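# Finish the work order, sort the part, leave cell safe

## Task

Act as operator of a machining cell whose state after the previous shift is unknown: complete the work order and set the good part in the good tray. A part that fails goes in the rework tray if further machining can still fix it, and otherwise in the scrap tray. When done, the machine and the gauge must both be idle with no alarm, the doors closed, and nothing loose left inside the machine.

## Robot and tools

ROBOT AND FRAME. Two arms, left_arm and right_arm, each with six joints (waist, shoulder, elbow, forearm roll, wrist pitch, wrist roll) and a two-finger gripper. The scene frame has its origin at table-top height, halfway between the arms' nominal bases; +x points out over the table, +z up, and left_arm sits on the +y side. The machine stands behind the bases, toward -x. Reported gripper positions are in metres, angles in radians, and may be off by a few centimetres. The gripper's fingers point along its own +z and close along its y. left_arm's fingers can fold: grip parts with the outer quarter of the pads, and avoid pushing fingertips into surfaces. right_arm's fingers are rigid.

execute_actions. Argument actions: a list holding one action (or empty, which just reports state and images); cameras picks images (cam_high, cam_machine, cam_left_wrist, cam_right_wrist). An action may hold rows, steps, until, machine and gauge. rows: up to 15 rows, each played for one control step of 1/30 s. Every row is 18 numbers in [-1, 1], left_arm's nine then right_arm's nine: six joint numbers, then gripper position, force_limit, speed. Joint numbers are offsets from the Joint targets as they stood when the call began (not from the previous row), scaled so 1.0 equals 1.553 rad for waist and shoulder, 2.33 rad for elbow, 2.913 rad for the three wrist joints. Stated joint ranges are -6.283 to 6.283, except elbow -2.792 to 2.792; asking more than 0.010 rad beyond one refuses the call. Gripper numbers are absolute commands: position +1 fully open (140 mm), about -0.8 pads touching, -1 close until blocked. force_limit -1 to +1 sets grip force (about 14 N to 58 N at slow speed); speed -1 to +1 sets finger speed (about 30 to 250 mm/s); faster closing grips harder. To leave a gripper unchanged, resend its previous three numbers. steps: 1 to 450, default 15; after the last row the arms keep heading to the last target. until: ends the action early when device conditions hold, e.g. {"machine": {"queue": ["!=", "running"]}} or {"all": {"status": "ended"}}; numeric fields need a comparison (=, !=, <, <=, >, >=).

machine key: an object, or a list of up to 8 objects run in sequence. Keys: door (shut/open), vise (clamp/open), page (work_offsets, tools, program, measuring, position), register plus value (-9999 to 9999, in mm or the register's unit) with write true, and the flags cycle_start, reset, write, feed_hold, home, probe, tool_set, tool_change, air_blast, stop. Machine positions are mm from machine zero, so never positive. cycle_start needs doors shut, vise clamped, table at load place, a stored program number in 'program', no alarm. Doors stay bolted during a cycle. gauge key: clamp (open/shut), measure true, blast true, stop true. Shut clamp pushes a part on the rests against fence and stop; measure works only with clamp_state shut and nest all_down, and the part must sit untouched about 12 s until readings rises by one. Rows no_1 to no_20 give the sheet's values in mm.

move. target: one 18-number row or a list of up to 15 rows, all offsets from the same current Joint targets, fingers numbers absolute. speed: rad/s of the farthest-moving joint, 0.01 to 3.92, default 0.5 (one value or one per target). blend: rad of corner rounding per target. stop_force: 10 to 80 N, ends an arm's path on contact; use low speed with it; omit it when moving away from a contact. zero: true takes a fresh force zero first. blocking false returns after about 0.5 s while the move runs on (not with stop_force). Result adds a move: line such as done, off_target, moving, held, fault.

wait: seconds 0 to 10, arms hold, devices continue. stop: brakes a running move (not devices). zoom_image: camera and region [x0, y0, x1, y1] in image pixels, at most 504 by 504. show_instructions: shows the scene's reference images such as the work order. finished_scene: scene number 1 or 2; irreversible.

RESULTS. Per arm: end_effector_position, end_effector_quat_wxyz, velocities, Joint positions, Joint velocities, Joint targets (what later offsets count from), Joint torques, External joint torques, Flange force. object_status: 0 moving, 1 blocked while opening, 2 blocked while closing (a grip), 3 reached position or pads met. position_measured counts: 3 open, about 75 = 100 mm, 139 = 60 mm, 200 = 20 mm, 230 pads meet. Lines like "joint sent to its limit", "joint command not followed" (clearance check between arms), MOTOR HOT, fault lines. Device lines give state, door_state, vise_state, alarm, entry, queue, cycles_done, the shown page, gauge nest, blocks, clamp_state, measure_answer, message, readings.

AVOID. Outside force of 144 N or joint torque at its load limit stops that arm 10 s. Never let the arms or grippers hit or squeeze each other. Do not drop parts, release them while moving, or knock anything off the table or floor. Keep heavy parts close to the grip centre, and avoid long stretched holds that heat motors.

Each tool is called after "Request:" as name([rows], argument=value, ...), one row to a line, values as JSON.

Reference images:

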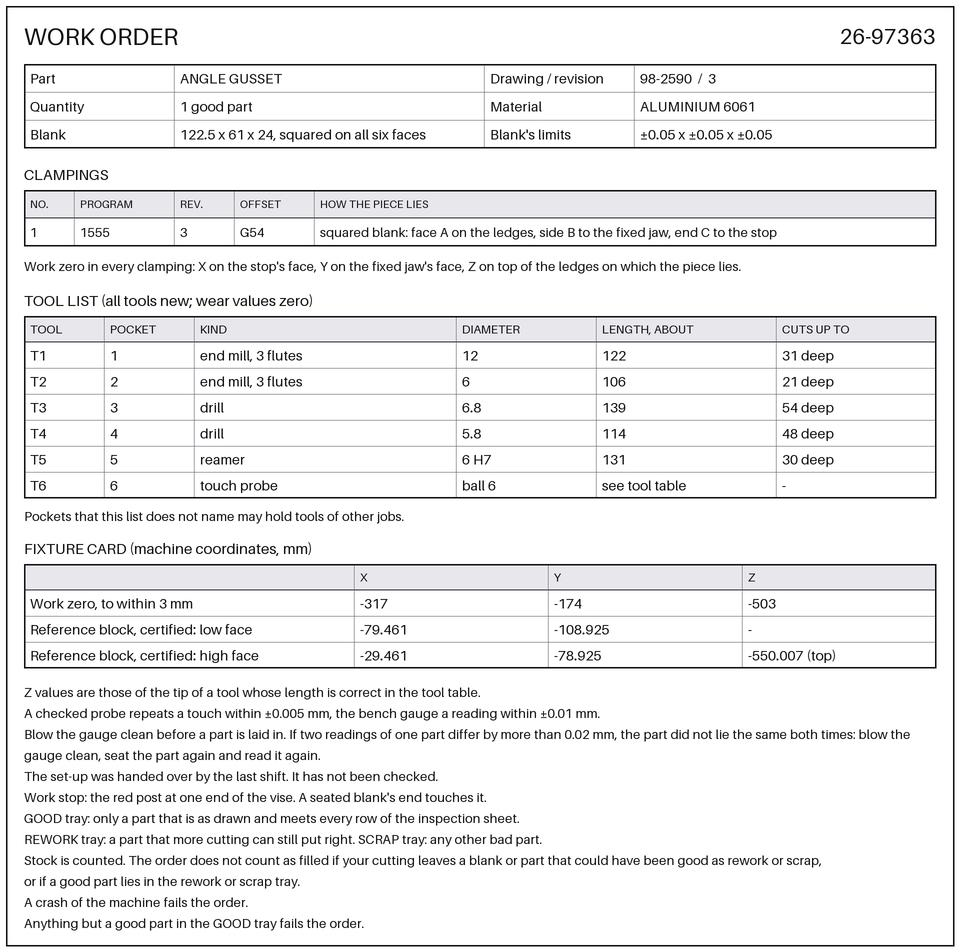

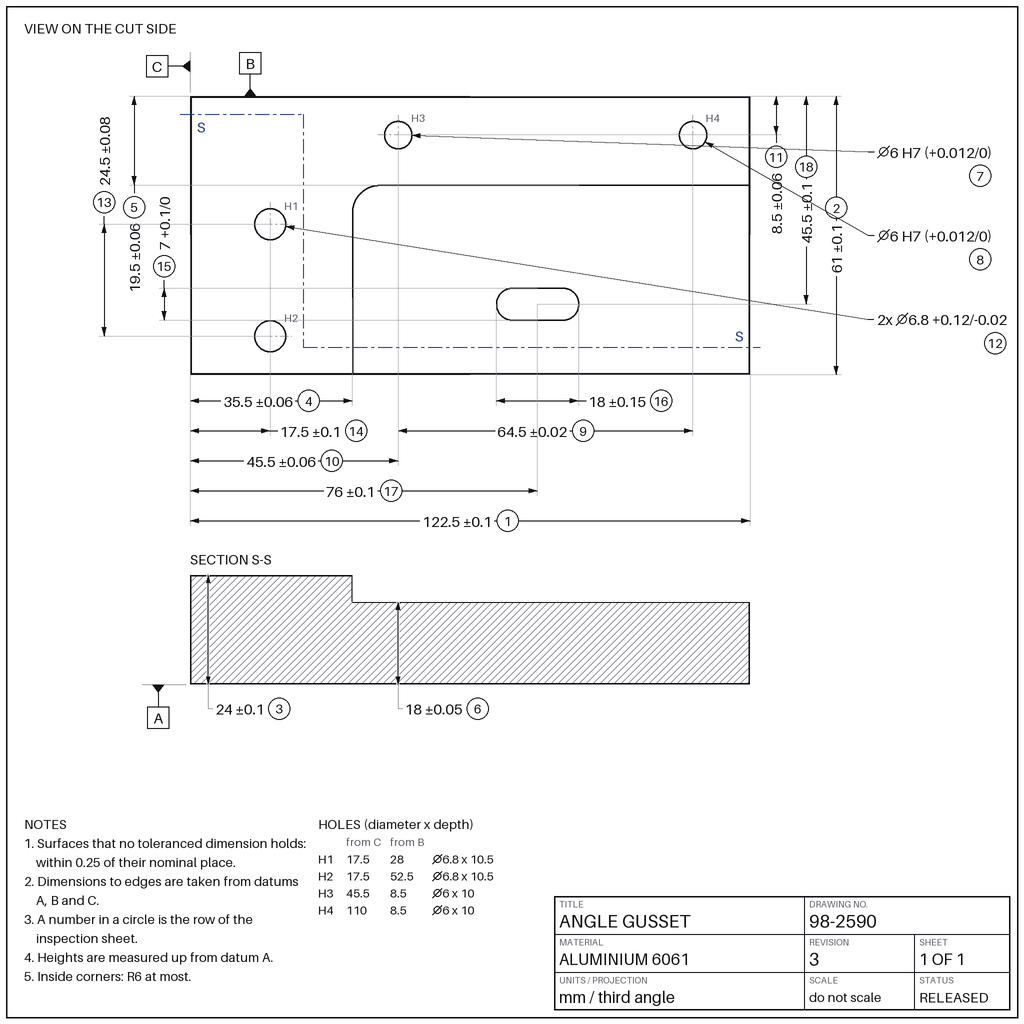

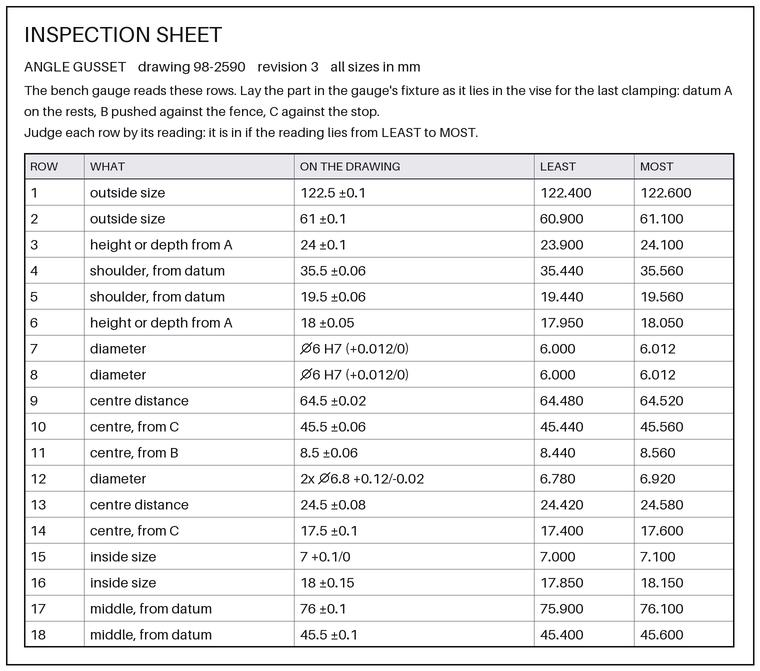

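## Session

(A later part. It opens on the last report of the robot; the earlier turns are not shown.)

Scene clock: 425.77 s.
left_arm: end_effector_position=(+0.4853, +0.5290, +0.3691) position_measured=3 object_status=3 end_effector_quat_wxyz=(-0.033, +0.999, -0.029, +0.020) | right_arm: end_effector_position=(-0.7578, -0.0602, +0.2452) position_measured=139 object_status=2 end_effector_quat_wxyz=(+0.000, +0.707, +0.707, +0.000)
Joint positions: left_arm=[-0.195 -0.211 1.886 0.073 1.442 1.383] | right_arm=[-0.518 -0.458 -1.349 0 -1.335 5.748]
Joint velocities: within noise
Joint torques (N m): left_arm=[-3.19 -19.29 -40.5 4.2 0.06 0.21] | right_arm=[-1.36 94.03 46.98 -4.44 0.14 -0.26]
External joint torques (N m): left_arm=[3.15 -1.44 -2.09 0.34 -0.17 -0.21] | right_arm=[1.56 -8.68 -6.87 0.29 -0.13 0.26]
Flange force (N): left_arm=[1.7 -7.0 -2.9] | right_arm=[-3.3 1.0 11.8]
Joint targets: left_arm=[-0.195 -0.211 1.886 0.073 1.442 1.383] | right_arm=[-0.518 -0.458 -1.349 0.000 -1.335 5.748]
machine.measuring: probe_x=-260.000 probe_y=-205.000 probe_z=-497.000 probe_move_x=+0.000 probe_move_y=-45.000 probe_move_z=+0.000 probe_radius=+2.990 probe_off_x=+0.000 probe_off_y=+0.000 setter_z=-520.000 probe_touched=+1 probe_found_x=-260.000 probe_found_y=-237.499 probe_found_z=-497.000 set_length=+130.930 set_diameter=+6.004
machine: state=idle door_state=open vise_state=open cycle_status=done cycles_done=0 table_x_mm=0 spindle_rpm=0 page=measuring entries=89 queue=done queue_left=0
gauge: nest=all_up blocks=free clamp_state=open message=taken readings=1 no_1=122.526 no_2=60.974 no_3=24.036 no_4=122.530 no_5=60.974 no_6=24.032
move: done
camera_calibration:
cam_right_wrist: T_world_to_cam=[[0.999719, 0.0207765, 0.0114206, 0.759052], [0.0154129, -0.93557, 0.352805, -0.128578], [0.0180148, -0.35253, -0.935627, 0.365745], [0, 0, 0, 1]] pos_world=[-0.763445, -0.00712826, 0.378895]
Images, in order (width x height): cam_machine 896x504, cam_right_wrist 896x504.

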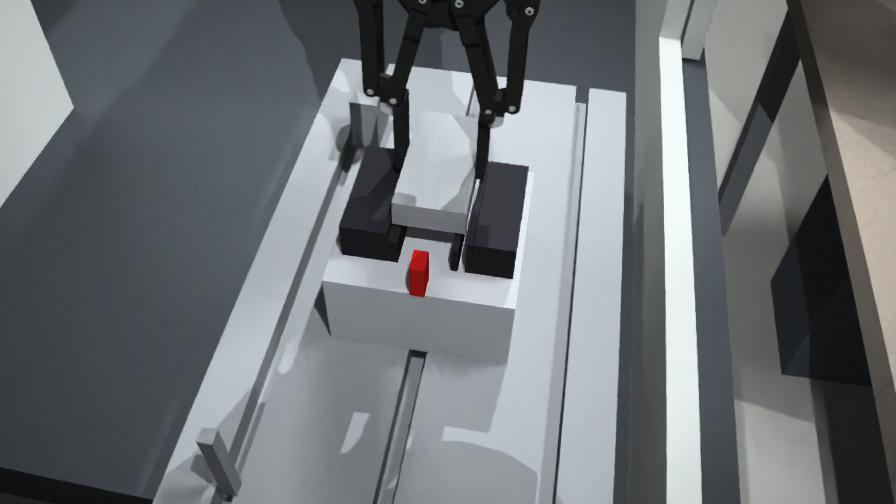

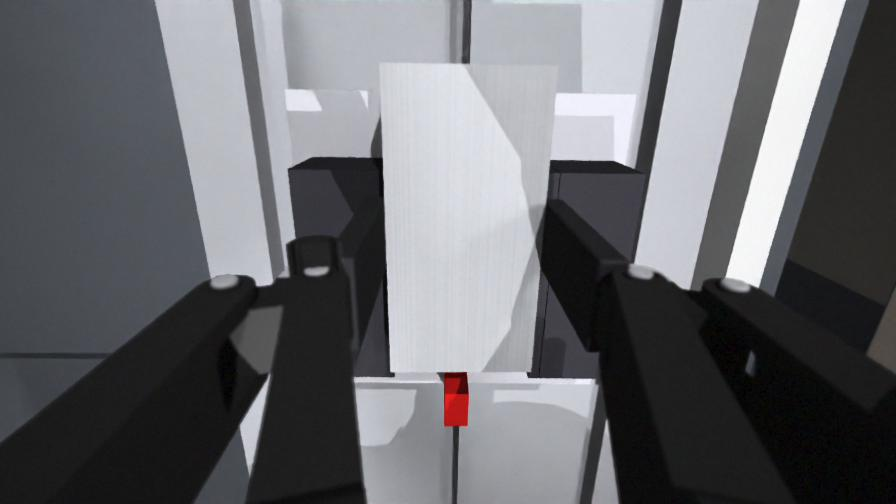

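Request:
move(target=[0,0,0,0,0,0,1,1,1, 0.0190,0.0165,-0.0151,0,0.0033,0.0101,-1,-0.02,-1], speed=0.03, cameras=[])

Request:
move(target=[0,0,0,0,0,0,1,1,1, 0,-0.012,-0.0214,0,0.0235,0,-1,-0.02,-1], speed=0.013, stop_force=12, cameras=["cam_machine","cam_right_wrist"])

Request:
zoom_image(camera="cam_machine", region=[320, 60, 560, 310])

Request:
zoom_image(camera="cam_right_wrist", region=[250, 30, 650, 420])

Scene clock: 429.40 s.
left_arm: end_effector_position=(+0.4853, +0.5290, +0.3691) position_measured=3 object_status=3 end_effector_quat_wxyz=(-0.033, +0.999, -0.029, +0.020) | right_arm: end_effector_position=(-0.7571, -0.0880, +0.2469) position_measured=139 object_status=2 end_effector_quat_wxyz=(+0.000, +0.707, +0.707, +0.000)
Joint positions: left_arm=[-0.195 -0.211 1.886 0.073 1.442 1.383] | right_arm=[-0.489 -0.433 -1.384 0 -1.325 5.777]
Joint velocities: within noise
Joint torques (N m): left_arm=[-2.91 -19.16 -40.69 4.17 0.1 0.18] | right_arm=[10.08 87.29 40.87 0.97 -2.73 -0.09]
External joint torques (N m): left_arm=[2.82 -1.23 -1.86 0.37 -0.22 -0.18] | right_arm=[-9.91 -4.33 -0.75 -5.13 2.74 0.09]
Flange force (N): left_arm=[1.6 -6.2 -2.4] | right_arm=[12.3 3.3 7.2]
Joint targets: left_arm=[-0.195 -0.211 1.886 0.073 1.442 1.383] | right_arm=[-0.488 -0.433 -1.384 0.000 -1.325 5.778]
machine.measuring: probe_x=-260.000 probe_y=-205.000 probe_z=-497.000 probe_move_x=+0.000 probe_move_y=-45.000 probe_move_z=+0.000 probe_radius=+2.990 probe_off_x=+0.000 probe_off_y=+0.000 setter_z=-520.000 probe_touched=+1 probe_found_x=-260.000 probe_found_y=-237.499 probe_found_z=-497.000 set_length=+130.930 set_diameter=+6.004
machine: state=idle door_state=open vise_state=open cycle_status=done cycles_done=0 table_x_mm=0 spindle_rpm=0 page=measuring entries=89 queue=done queue_left=0
gauge: nest=all_up blocks=free clamp_state=open message=taken readings=1 no_1=122.526 no_2=60.974 no_3=24.036 no_4=122.530 no_5=60.974 no_6=24.032
move: done
No camera images: "cameras" was empty.

Scene clock: 430.30 s.
left_arm: end_effector_position=(+0.4853, +0.5290, +0.3691) position_measured=3 object_status=3 end_effector_quat_wxyz=(-0.033, +0.999, -0.029, +0.020) | right_arm: end_effector_position=(-0.7571, -0.0882, +0.2445) position_measured=139 object_status=2 end_effector_quat_wxyz=(+0.000, +0.707, +0.707, +0.000)
Joint positions: left_arm=[-0.195 -0.211 1.886 0.073 1.442 1.383] | right_arm=[-0.488 -0.434 -1.387 0 -1.321 5.778]
Joint velocities: within noise
Joint torques (N m): left_arm=[-2.69 -19.32 -40.67 4.21 0.07 0.12] | right_arm=[10.82 82.62 36.04 1.21 -2.84 -0.29]
External joint torques (N m): left_arm=[2.63 -1.14 -1.96 0.34 -0.19 -0.12] | right_arm=[-10.69 1.03 4.21 -5.38 2.84 0.29]
Flange force (N): left_arm=[1.9 -5.9 -2.6] | right_arm=[14.5 1.1 -1.0]
Joint targets: left_arm=[-0.195 -0.211 1.886 0.073 1.442 1.383] | right_arm=[-0.488 -0.434 -1.387 0.000 -1.321 5.778]
machine.measuring: probe_x=-260.000 probe_y=-205.000 probe_z=-497.000 probe_move_x=+0.000 probe_move_y=-45.000 probe_move_z=+0.000 probe_radius=+2.990 probe_off_x=+0.000 probe_off_y=+0.000 setter_z=-520.000 probe_touched=+1 probe_found_x=-260.000 probe_found_y=-237.499 probe_found_z=-497.000 set_length=+130.930 set_diameter=+6.004
machine: state=idle door_state=open vise_state=open cycle_status=done cycles_done=0 table_x_mm=0 spindle_rpm=0 page=measuring entries=89 queue=done queue_left=0
gauge: nest=all_up blocks=free clamp_state=open message=taken readings=1 no_1=122.526 no_2=60.974 no_3=24.036 no_4=122.530 no_5=60.974 no_6=24.032
move: contact (right_arm); right_arm: the wrist pitch is farthest, 0.065 rad from its target
camera_calibration:
cam_right_wrist: T_world_to_cam=[[0.999716, 0.0209045, 0.0114815, 0.758921], [0.015513, -0.9356, 0.35272, -0.15443], [0.0181155, -0.352442, -0.935658, 0.355299], [0, 0, 0, 1]] pos_world=[-0.762746, -0.0351279, 0.378195]
Images, in order (width x height): cam_machine 896x504, cam_right_wrist 896x504.

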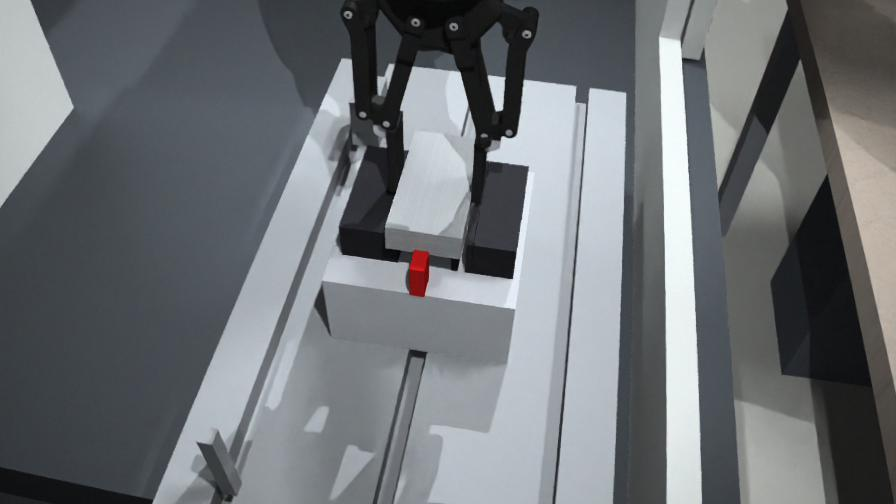

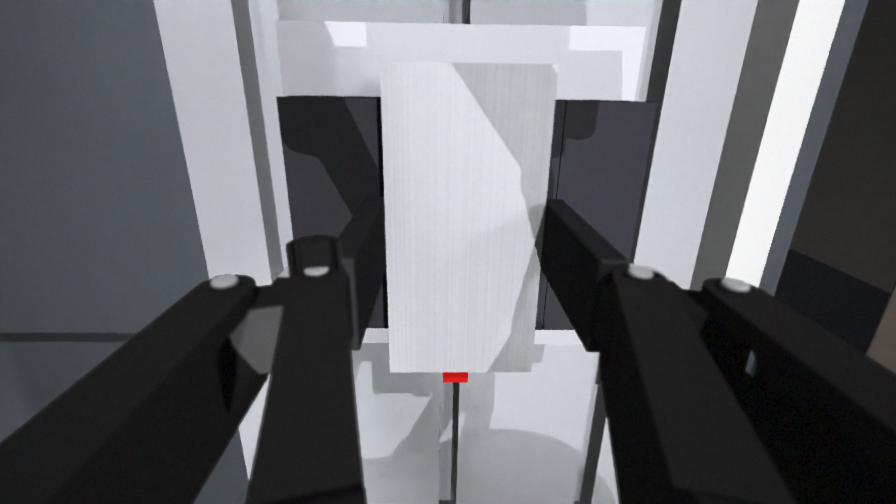

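Scaled by 2.016 from the camera's 896x504 image, which has a finer 1280x720 frame.

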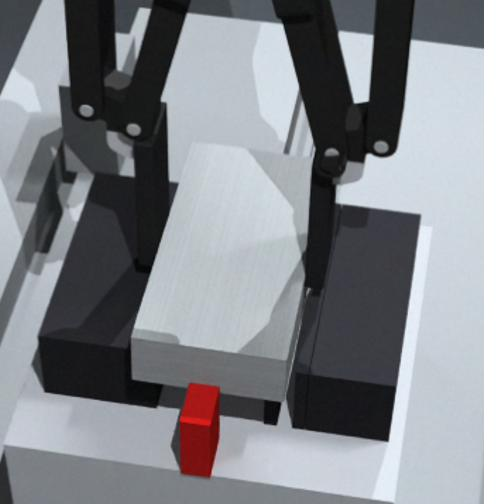

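Scaled by 1.260 from the camera's 896x504 image, which has a finer 1280x720 frame.

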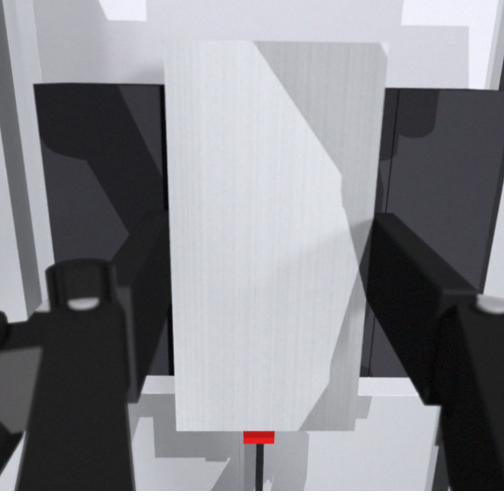

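Request:
move(target=[0,0,0,0,0,0,1,1,1, -0.0041,-0.0024,0.0027,0,-0.0007,-0.0023,-1,-0.02,-1], speed=0.02, cameras=[])

Request:
move(target=[0,0,0,0,0,0,1,1,1, 0,-0.0115,-0.0201,0,0.0222,0,-1,-0.02,-1], speed=0.013, stop_force=12, cameras=["cam_machine","cam_right_wrist"])

Request:
zoom_image(camera="cam_machine", region=[320, 60, 560, 310])

Request:
zoom_image(camera="cam_right_wrist", region=[250, 30, 650, 420])

Scene clock: 432.27 s.
left_arm: end_effector_position=(+0.4853, +0.5290, +0.3691) position_measured=3 object_status=3 end_effector_quat_wxyz=(-0.033, +0.999, -0.029, +0.020) | right_arm: end_effector_position=(-0.7567, -0.0825, +0.2450) position_measured=139 object_status=2 end_effector_quat_wxyz=(+0.000, +0.707, +0.707, +0.000)
Joint positions: left_arm=[-0.195 -0.211 1.886 0.073 1.442 1.383] | right_arm=[-0.495 -0.437 -1.38 0 -1.324 5.771]
Joint velocities: within noise
Joint torques (N m): left_arm=[-3.46 -19.2 -40.67 4.24 0.06 0.18] | right_arm=[-2 91.54 48.06 -4.45 0.08 -0.07]
External joint torques (N m): left_arm=[3.45 -1.5 -1.94 0.31 -0.18 -0.18] | right_arm=[2.18 -7.54 -7.76 0.28 -0.08 0.07]
Flange force (N): left_arm=[1.5 -7.7 -2.6] | right_arm=[-5.7 4.0 12.6]
Joint targets: left_arm=[-0.195 -0.211 1.886 0.073 1.442 1.383] | right_arm=[-0.495 -0.437 -1.380 0.000 -1.324 5.771]
machine.measuring: probe_x=-260.000 probe_y=-205.000 probe_z=-497.000 probe_move_x=+0.000 probe_move_y=-45.000 probe_move_z=+0.000 probe_radius=+2.990 probe_off_x=+0.000 probe_off_y=+0.000 setter_z=-520.000 probe_touched=+1 probe_found_x=-260.000 probe_found_y=-237.499 probe_found_z=-497.000 set_length=+130.930 set_diameter=+6.004
machine: state=idle door_state=open vise_state=open cycle_status=done cycles_done=0 table_x_mm=0 spindle_rpm=0 page=measuring entries=89 queue=done queue_left=0
gauge: nest=all_up blocks=free clamp_state=open message=taken readings=1 no_1=122.526 no_2=60.974 no_3=24.036 no_4=122.530 no_5=60.974 no_6=24.032
move: done
No camera images: "cameras" was empty.

Scene clock: 433.20 s.
left_arm: end_effector_position=(+0.4853, +0.5290, +0.3691) position_measured=3 object_status=3 end_effector_quat_wxyz=(-0.033, +0.999, -0.029, +0.020) | right_arm: end_effector_position=(-0.7568, -0.0824, +0.2425) position_measured=139 object_status=2 end_effector_quat_wxyz=(+0.000, +0.707, +0.707, +0.000)
Joint positions: left_arm=[-0.195 -0.211 1.886 0.073 1.442 1.383] | right_arm=[-0.495 -0.438 -1.383 0 -1.319 5.771]
Joint velocities: within noise
Joint torques (N m): left_arm=[-3.45 -19.59 -40.64 4.24 0.1 0.17] | right_arm=[-3.27 78.23 38.69 -5.13 1.12 -0.24]
External joint torques (N m): left_arm=[3.46 -1.23 -1.99 0.32 -0.21 -0.17] | right_arm=[3.44 5.67 1.58 0.97 -1.11 0.24]
Flange force (N): left_arm=[2.1 -7.7 -2.5] | right_arm=[-6.3 1.5 -6.1]
Joint targets: left_arm=[-0.195 -0.211 1.886 0.073 1.442 1.383] | right_arm=[-0.495 -0.438 -1.383 0.000 -1.319 5.771]
machine.measuring: probe_x=-260.000 probe_y=-205.000 probe_z=-497.000 probe_move_x=+0.000 probe_move_y=-45.000 probe_move_z=+0.000 probe_radius=+2.990 probe_off_x=+0.000 probe_off_y=+0.000 setter_z=-520.000 probe_touched=+1 probe_found_x=-260.000 probe_found_y=-237.499 probe_found_z=-497.000 set_length=+130.930 set_diameter=+6.004
machine: state=idle door_state=open vise_state=open cycle_status=done cycles_done=0 table_x_mm=0 spindle_rpm=0 page=measuring entries=89 queue=done queue_left=0
gauge: nest=all_up blocks=free clamp_state=open message=taken readings=1 no_1=122.526 no_2=60.974 no_3=24.036 no_4=122.530 no_5=60.974 no_6=24.032
move: contact (right_arm); right_arm: the wrist pitch is farthest, 0.060 rad from its target
camera_calibration:
cam_right_wrist: T_world_to_cam=[[0.999717, 0.0211936, 0.0108453, 0.758774], [0.0160134, -0.935705, 0.35242, -0.147904], [0.0176171, -0.352147, -0.935779, 0.355104], [0, 0, 0, 1]] pos_world=[-0.762446, -0.0294269, 0.376194]
Images, in order (width x height): cam_machine 896x504, cam_right_wrist 896x504.

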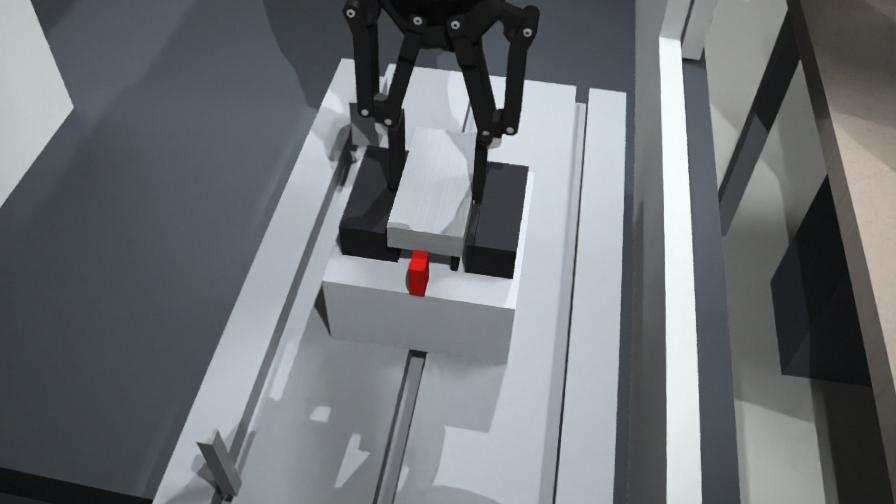

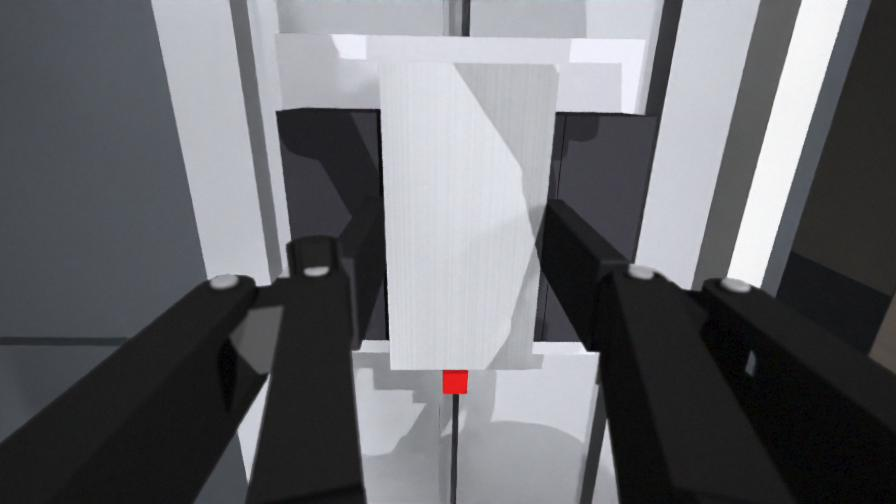

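Scaled by 2.016 from the camera's 896x504 image, which has a finer 1280x720 frame.

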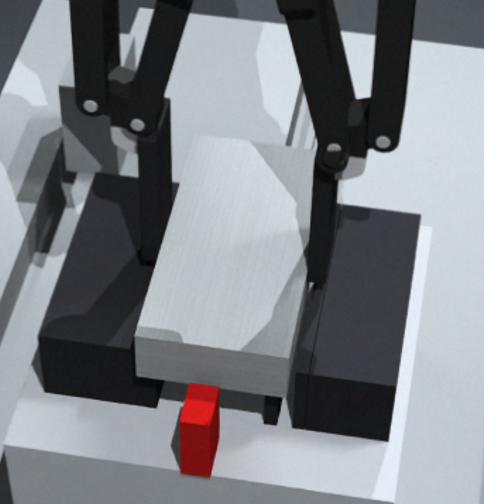

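Scaled by 1.260 from the camera's 896x504 image, which has a finer 1280x720 frame.

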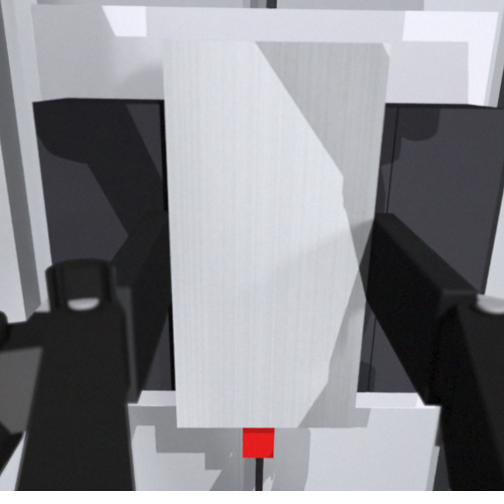

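Request:
move(target=[0,0,0,0,0,0,1,1,1, 0,0.0001,0.0005,0,-0.0007,0,-1,-0.02,-1], speed=0.01, cameras=[])

Request:
move(target=[0,0,0,0,0,0,1,1,1, 0.0071,0.0047,-0.0047,0,0.0010,0.0037,-1,-0.02,-1], speed=0.01, stop_force=10, cameras=["cam_machine","cam_right_wrist"])

Request:
zoom_image(camera="cam_machine", region=[340, 130, 520, 310])

Request:
zoom_image(camera="cam_right_wrist", region=[250, 30, 650, 420])

Scene clock: 435.53 s.
left_arm: end_effector_position=(+0.4853, +0.5290, +0.3691) position_measured=3 object_status=3 end_effector_quat_wxyz=(-0.033, +0.999, -0.029, +0.020) | right_arm: end_effector_position=(-0.7567, -0.0825, +0.2432) position_measured=139 object_status=2 end_effector_quat_wxyz=(+0.000, +0.707, +0.707, +0.000)
Joint positions: left_arm=[-0.195 -0.211 1.886 0.073 1.442 1.383] | right_arm=[-0.495 -0.438 -1.382 0 -1.321 5.771]
Joint velocities: within noise
Joint torques (N m): left_arm=[-2.6 -19.2 -40.64 4.19 0.04 0.14] | right_arm=[-1.02 92.08 46.67 -4.44 0.13 -0.21]
External joint torques (N m): left_arm=[2.51 -1.3 -1.98 0.35 -0.17 -0.14] | right_arm=[1.16 -8.11 -6.4 0.28 -0.12 0.21]
Flange force (N): left_arm=[1.5 -5.6 -2.8] | right_arm=[-2.6 1.0 11.0]
Joint targets: left_arm=[-0.195 -0.211 1.886 0.073 1.442 1.383] | right_arm=[-0.495 -0.438 -1.382 0.000 -1.321 5.771]
machine.measuring: probe_x=-260.000 probe_y=-205.000 probe_z=-497.000 probe_move_x=+0.000 probe_move_y=-45.000 probe_move_z=+0.000 probe_radius=+2.990 probe_off_x=+0.000 probe_off_y=+0.000 setter_z=-520.000 probe_touched=+1 probe_found_x=-260.000 probe_found_y=-237.499 probe_found_z=-497.000 set_length=+130.930 set_diameter=+6.004
machine: state=idle door_state=open vise_state=open cycle_status=done cycles_done=0 table_x_mm=0 spindle_rpm=0 page=measuring entries=89 queue=done queue_left=0
gauge: nest=all_up blocks=free clamp_state=open message=taken readings=1 no_1=122.526 no_2=60.974 no_3=24.036 no_4=122.530 no_5=60.974 no_6=24.032
move: done
No camera images: "cameras" was empty.

Scene clock: 437.27 s.
left_arm: end_effector_position=(+0.4853, +0.5290, +0.3691) position_measured=3 object_status=3 end_effector_quat_wxyz=(-0.033, +0.999, -0.029, +0.020) | right_arm: end_effector_position=(-0.7569, -0.0889, +0.2433) position_measured=139 object_status=2 end_effector_quat_wxyz=(+0.000, +0.707, +0.707, +0.000)
Joint positions: left_arm=[-0.195 -0.211 1.886 0.073 1.442 1.383] | right_arm=[-0.487 -0.433 -1.389 0 -1.319 5.778]
Joint velocities: within noise
Joint torques (N m): left_arm=[-2.65 -19.31 -40.7 4.25 0.05 0.15] | right_arm=[13.64 88.83 39.78 2.42 -3.23 -0.28]
External joint torques (N m): left_arm=[2.57 -1.23 -1.9 0.29 -0.17 -0.16] | right_arm=[-13.45 -5.57 0.37 -6.58 3.24 0.28]
Flange force (N): left_arm=[1.6 -5.7 -2.6] | right_arm=[18.2 1.8 7.2]
Joint targets: left_arm=[-0.195 -0.211 1.886 0.073 1.442 1.383] | right_arm=[-0.487 -0.433 -1.389 0.000 -1.319 5.778]
machine.measuring: probe_x=-260.000 probe_y=-205.000 probe_z=-497.000 probe_move_x=+0.000 probe_move_y=-45.000 probe_move_z=+0.000 probe_radius=+2.990 probe_off_x=+0.000 probe_off_y=+0.000 setter_z=-520.000 probe_touched=+1 probe_found_x=-260.000 probe_found_y=-237.499 probe_found_z=-497.000 set_length=+130.930 set_diameter=+6.004
machine: state=idle door_state=open vise_state=open cycle_status=done cycles_done=0 table_x_mm=0 spindle_rpm=0 page=measuring entries=89 queue=done queue_left=0
gauge: nest=all_up blocks=free clamp_state=open message=taken readings=1 no_1=122.526 no_2=60.974 no_3=24.036 no_4=122.530 no_5=60.974 no_6=24.032
move: contact (right_arm)
camera_calibration:
cam_right_wrist: T_world_to_cam=[[0.999704, 0.0213216, 0.0117558, 0.758754], [0.0158105, -0.935671, 0.35252, -0.154456], [0.0185159, -0.35223, -0.93573, 0.354234], [0, 0, 0, 1]] pos_world=[-0.762646, -0.0359265, 0.376996]
Images, in order (width x height): cam_machine 896x504, cam_right_wrist 896x504.

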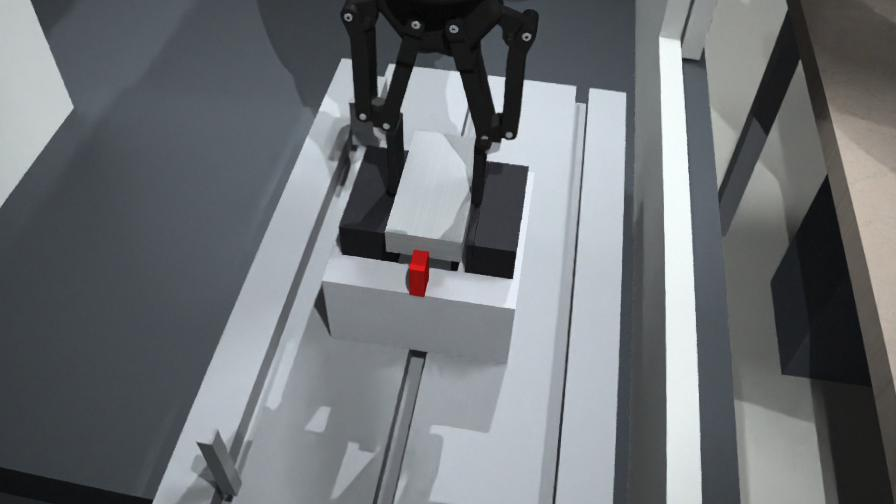

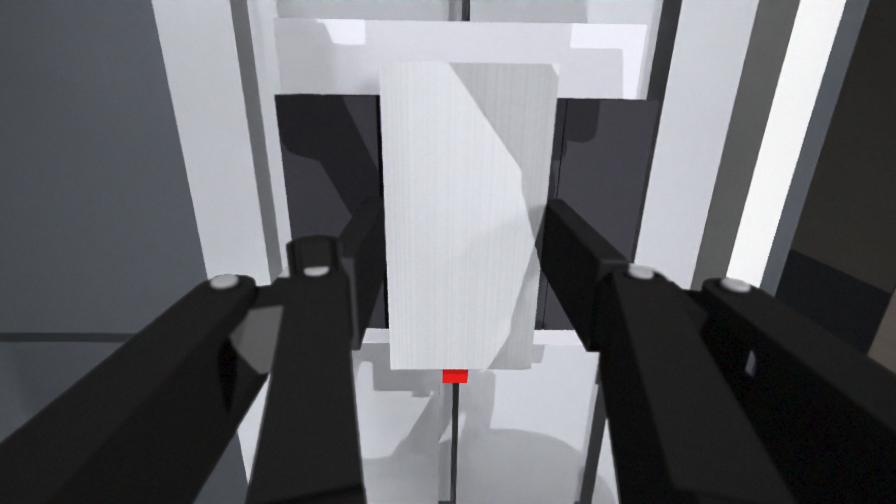

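Scaled by 2.800 from the camera's 896x504 image, which has a finer 1280x720 frame.

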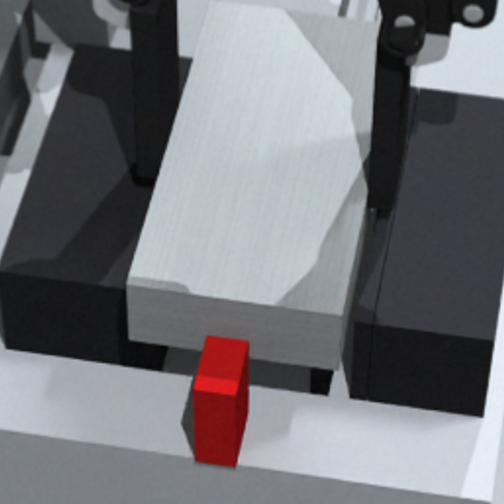

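Scaled by 1.260 from the camera's 896x504 image, which has a finer 1280x720 frame.

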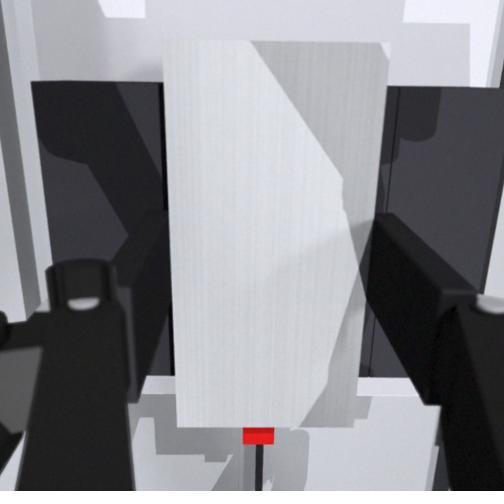

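Request:
move(target=[0,0,0,0,0,0,1,1,1, 0,-0.0003,-0.0005,0,0.0006,0,-1,-0.02,-1], speed=0.01, cameras=[])

Request:
execute_actions([
  {"rows": [[0,0,0,0,0,0,1,1,1, 0,0,0,0,0,0,0.02,-0.02,-1]], "steps": 45},
], cameras=["cam_machine","cam_right_wrist"])

Request:
zoom_image(camera="cam_machine", region=[340, 130, 520, 310])

Scene clock: 438.67 s.
left_arm: end_effector_position=(+0.4853, +0.5290, +0.3691) position_measured=3 object_status=3 end_effector_quat_wxyz=(-0.033, +0.999, -0.029, +0.020) | right_arm: end_effector_position=(-0.7570, -0.0889, +0.2423) position_measured=139 object_status=2 end_effector_quat_wxyz=(+0.000, +0.707, +0.707, +0.000)
Joint positions: left_arm=[-0.195 -0.211 1.886 0.073 1.442 1.383] | right_arm=[-0.487 -0.434 -1.391 0 -1.317 5.778]
Joint velocities: within noise
Joint torques (N m): left_arm=[-2.92 -19.11 -40.52 4.17 0.01 0.14] | right_arm=[12.35 75.81 31.87 1.96 -2.05 -0.32]
External joint torques (N m): left_arm=[2.91 -1.58 -2.15 0.38 -0.13 -0.14] | right_arm=[-12.15 7.33 8.27 -6.11 2.06 0.32]
Flange force (N): left_arm=[1.5 -6.6 -3.1] | right_arm=[16.2 1.8 -9.8]
Joint targets: left_arm=[-0.195 -0.211 1.886 0.073 1.442 1.383] | right_arm=[-0.487 -0.434 -1.391 0.000 -1.317 5.778]
machine.measuring: probe_x=-260.000 probe_y=-205.000 probe_z=-497.000 probe_move_x=+0.000 probe_move_y=-45.000 probe_move_z=+0.000 probe_radius=+2.990 probe_off_x=+0.000 probe_off_y=+0.000 setter_z=-520.000 probe_touched=+1 probe_found_x=-260.000 probe_found_y=-237.499 probe_found_z=-497.000 set_length=+130.930 set_diameter=+6.004
machine: state=idle door_state=open vise_state=open cycle_status=done cycles_done=0 table_x_mm=0 spindle_rpm=0 page=measuring entries=89 queue=done queue_left=0
gauge: nest=all_up blocks=free clamp_state=open message=taken readings=1 no_1=122.526 no_2=60.974 no_3=24.036 no_4=122.530 no_5=60.974 no_6=24.032
move: done
No camera images: "cameras" was empty.

Scene clock: 440.37 s.
left_arm: end_effector_position=(+0.4853, +0.5290, +0.3691) position_measured=3 object_status=3 end_effector_quat_wxyz=(-0.033, +0.999, -0.029, +0.020) | right_arm: end_effector_position=(-0.7570, -0.0889, +0.2423) position_measured=127 object_status=3 end_effector_quat_wxyz=(+0.000, +0.707, +0.707, +0.000)
Joint positions: left_arm=[-0.195 -0.211 1.886 0.073 1.442 1.383] | right_arm=[-0.487 -0.434 -1.391 0 -1.317 5.778]
Joint velocities: within noise
Joint torques (N m): left_arm=[-3.22 -18.86 -40.62 4.23 0.02 0.19] | right_arm=[-1.25 87.73 43.92 -4.46 0.12 -0.21]
External joint torques (N m): left_arm=[3.17 -1.82 -1.98 0.31 -0.14 -0.2] | right_arm=[1.47 -4.88 -3.94 0.32 -0.11 0.21]
Flange force (N): left_arm=[0.9 -7.1 -2.8] | right_arm=[-2.6 0.2 6.7]
Joint targets: left_arm=[-0.195 -0.211 1.886 0.073 1.442 1.383] | right_arm=[-0.487 -0.434 -1.391 0.000 -1.317 5.778]
machine.measuring: probe_x=-260.000 probe_y=-205.000 probe_z=-497.000 probe_move_x=+0.000 probe_move_y=-45.000 probe_move_z=+0.000 probe_radius=+2.990 probe_off_x=+0.000 probe_off_y=+0.000 setter_z=-520.000 probe_touched=+1 probe_found_x=-260.000 probe_found_y=-237.499 probe_found_z=-497.000 set_length=+130.930 set_diameter=+6.004
machine: state=idle door_state=open vise_state=open cycle_status=done cycles_done=0 table_x_mm=0 spindle_rpm=0 page=measuring entries=89 queue=done queue_left=0
gauge: nest=all_up blocks=free clamp_state=open message=taken readings=1 no_1=122.526 no_2=60.974 no_3=24.036 no_4=122.530 no_5=60.974 no_6=24.032
camera_calibration:
cam_right_wrist: T_world_to_cam=[[0.999705, 0.0212869, 0.0116642, 0.7589], [0.0158121, -0.935704, 0.352431, -0.154069], [0.0184164, -0.352143, -0.935765, 0.35324], [0, 0, 0, 1]] pos_world=[-0.762746, -0.0359266, 0.375996]
Images, in order (width x height): cam_machine 896x504, cam_right_wrist 896x504.

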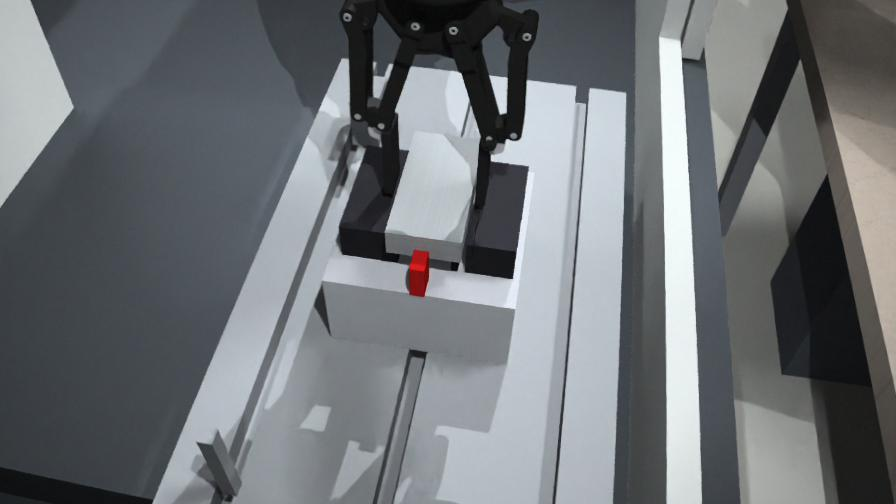

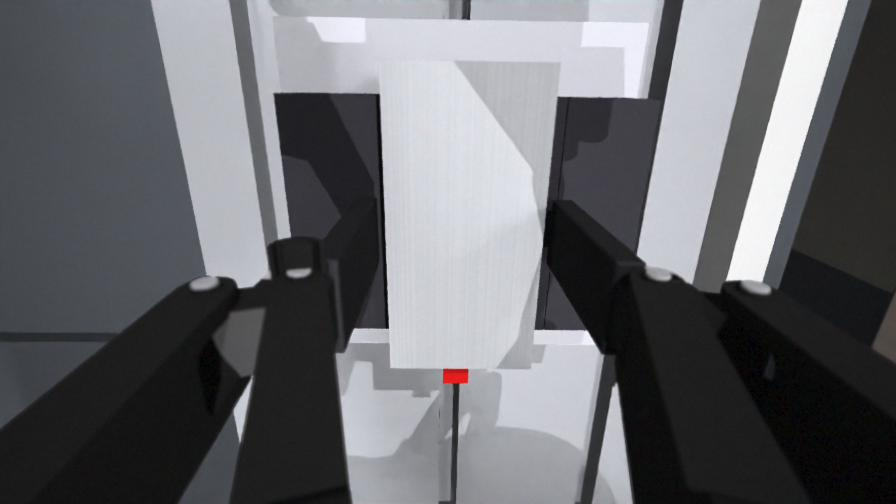

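Scaled by 2.800 from the camera's 896x504 image, which has a finer 1280x720 frame.

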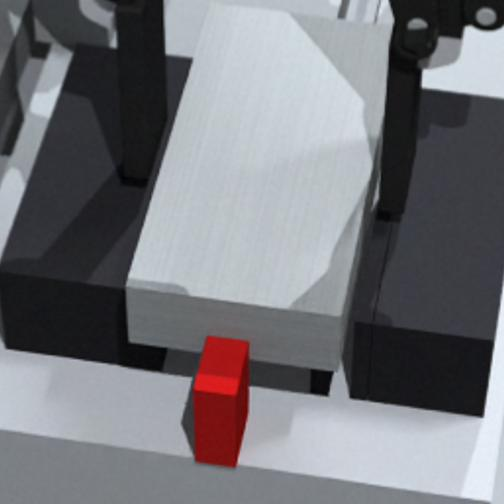

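Request:
move(target=[0,0,0,0,0,0,1,1,1, 0,0.0125,0.0331,0,-0.0330,0,0.02,-0.02,-1], speed=0.05, cameras=[])

Request:
execute_actions([
  {"machine":{"vise":"clamp"},"steps":60,"until":{"machine":{"vise_state":"clamped"}}},
], cameras=["cam_machine","cam_right_wrist"])

Request:
zoom_image(camera="cam_machine", region=[340, 130, 520, 310])

Scene clock: 443.57 s.
left_arm: end_effector_position=(+0.4853, +0.5290, +0.3691) position_measured=3 object_status=3 end_effector_quat_wxyz=(-0.033, +0.999, -0.029, +0.020) | right_arm: end_effector_position=(-0.7572, -0.0888, +0.3000) position_measured=127 object_status=3 end_effector_quat_wxyz=(+0.000, +0.707, +0.707, +0.000)
Joint positions: left_arm=[-0.195 -0.211 1.886 0.073 1.442 1.383] | right_arm=[-0.487 -0.414 -1.314 0 -1.413 5.778]
Joint velocities: within noise
Joint torques (N m): left_arm=[-3.15 -19.39 -40.7 4.2 0.02 0.25] | right_arm=[-0.86 86.45 45.32 -4.54 0.23 -0.29]
External joint torques (N m): left_arm=[2.96 -0.48 -1.74 0.33 -0.15 -0.26] | right_arm=[1.02 -4.04 -4.29 0.3 -0.22 0.29]
Flange force (N): left_arm=[2.7 -6.3 -2.2] | right_arm=[-3.2 2.1 6.8]
Joint targets: left_arm=[-0.195 -0.211 1.886 0.073 1.442 1.383] | right_arm=[-0.487 -0.414 -1.314 0.000 -1.414 5.778]
machine.measuring: probe_x=-260.000 probe_y=-205.000 probe_z=-497.000 probe_move_x=+0.000 probe_move_y=-45.000 probe_move_z=+0.000 probe_radius=+2.990 probe_off_x=+0.000 probe_off_y=+0.000 setter_z=-520.000 probe_touched=+1 probe_found_x=-260.000 probe_found_y=-237.499 probe_found_z=-497.000 set_length=+130.930 set_diameter=+6.004
machine: state=idle door_state=open vise_state=open cycle_status=done cycles_done=0 table_x_mm=0 spindle_rpm=0 page=measuring entries=89 queue=done queue_left=0
gauge: nest=all_up blocks=free clamp_state=open message=taken readings=1 no_1=122.526 no_2=60.974 no_3=24.036 no_4=122.530 no_5=60.974 no_6=24.032
move: done
No camera images: "cameras" was empty.

Scene clock: 444.27 s.
left_arm: end_effector_position=(+0.4853, +0.5290, +0.3691) position_measured=3 object_status=3 end_effector_quat_wxyz=(-0.033, +0.999, -0.029, +0.020) | right_arm: end_effector_position=(-0.7572, -0.0888, +0.3001) position_measured=127 object_status=3 end_effector_quat_wxyz=(+0.000, +0.707, +0.707, +0.000)
Joint positions: left_arm=[-0.195 -0.211 1.886 0.073 1.442 1.383] | right_arm=[-0.487 -0.414 -1.314 0 -1.414 5.778]
Joint velocities: within noise
Joint torques (N m): left_arm=[-3.38 -19.39 -40.73 4.17 0.03 0.22] | right_arm=[-1.27 86.38 44.8 -4.53 0.1 -0.22]
External joint torques (N m): left_arm=[3.39 -1.82 -1.98 0.39 -0.14 -0.23] | right_arm=[1.43 -4.22 -3.95 0.3 -0.09 0.22]
Flange force (N): left_arm=[1.0 -7.6 -2.8] | right_arm=[-3.1 1.1 6.6]
Joint targets: left_arm=[-0.195 -0.211 1.886 0.073 1.442 1.383] | right_arm=[-0.487 -0.414 -1.314 0.000 -1.414 5.778]
Tool commands: left_gripper/position=+1.0 left_gripper/force_limit=+1.0 left_gripper/speed=+1.0 right_gripper/position=+0.02 right_gripper/force_limit=-0.02 right_gripper/speed=-1.0
machine.measuring: probe_x=-260.000 probe_y=-205.000 probe_z=-497.000 probe_move_x=+0.000 probe_move_y=-45.000 probe_move_z=+0.000 probe_radius=+2.990 probe_off_x=+0.000 probe_off_y=+0.000 setter_z=-520.000 probe_touched=+1 probe_found_x=-260.000 probe_found_y=-237.499 probe_found_z=-497.000 set_length=+130.930 set_diameter=+6.004
machine: state=idle door_state=open vise_state=clamped cycle_status=done cycles_done=0 table_x_mm=0 spindle_rpm=0 page=measuring entries=89 queue=running queue_left=0
gauge: nest=all_up blocks=free clamp_state=open message=taken readings=1 no_1=122.526 no_2=60.974 no_3=24.036 no_4=122.530 no_5=60.974 no_6=24.032
camera_calibration:
cam_right_wrist: T_world_to_cam=[[0.999711, 0.0212378, 0.0112591, 0.758502], [0.015913, -0.935783, 0.352218, -0.174177], [0.0180164, -0.351937, -0.93585, 0.407102], [0, 0, 0, 1]] pos_world=[-0.762846, -0.0358267, 0.433795]
Images, in order (width x height): cam_machine 896x504, cam_right_wrist 896x504.

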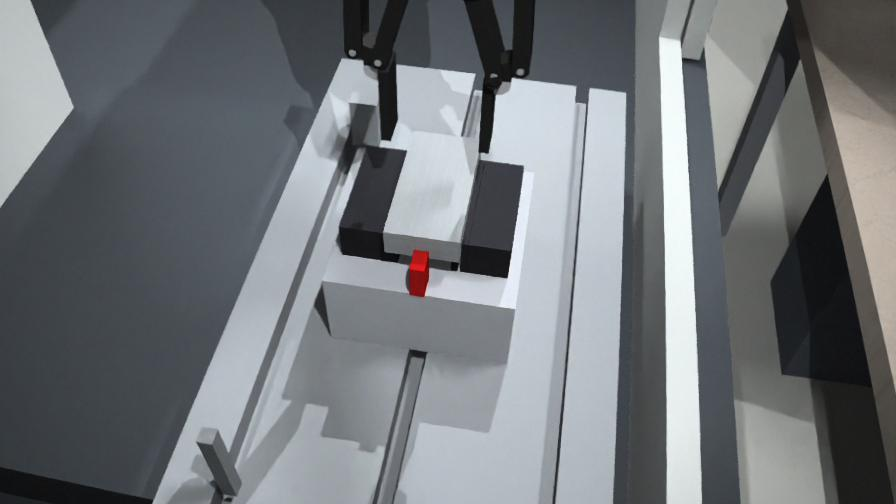

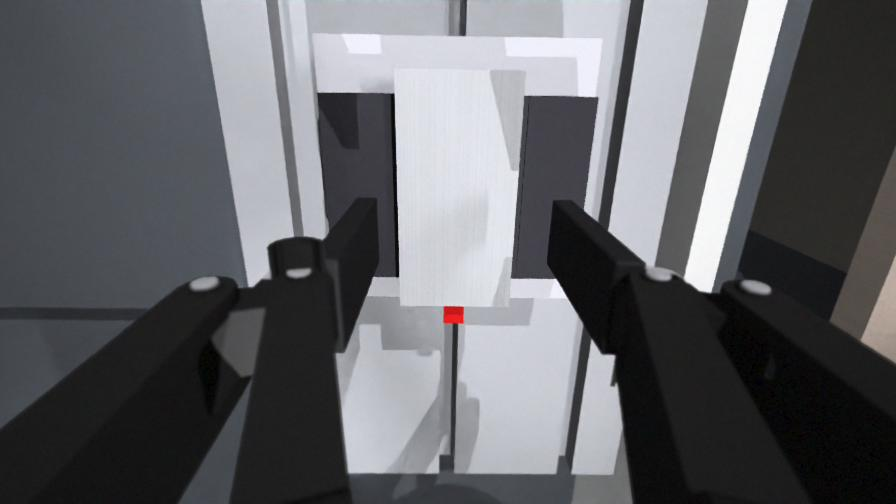

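Scaled by 2.800 from the camera's 896x504 image, which has a finer 1280x720 frame.

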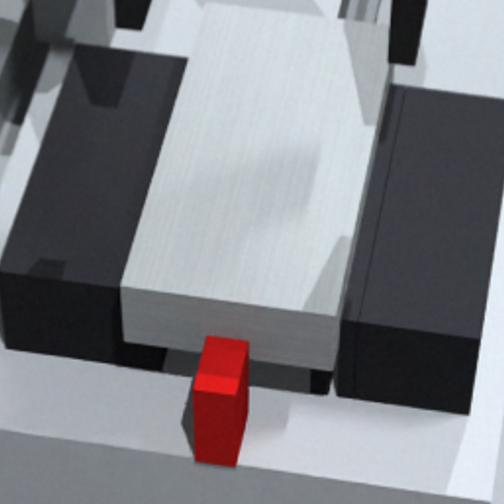

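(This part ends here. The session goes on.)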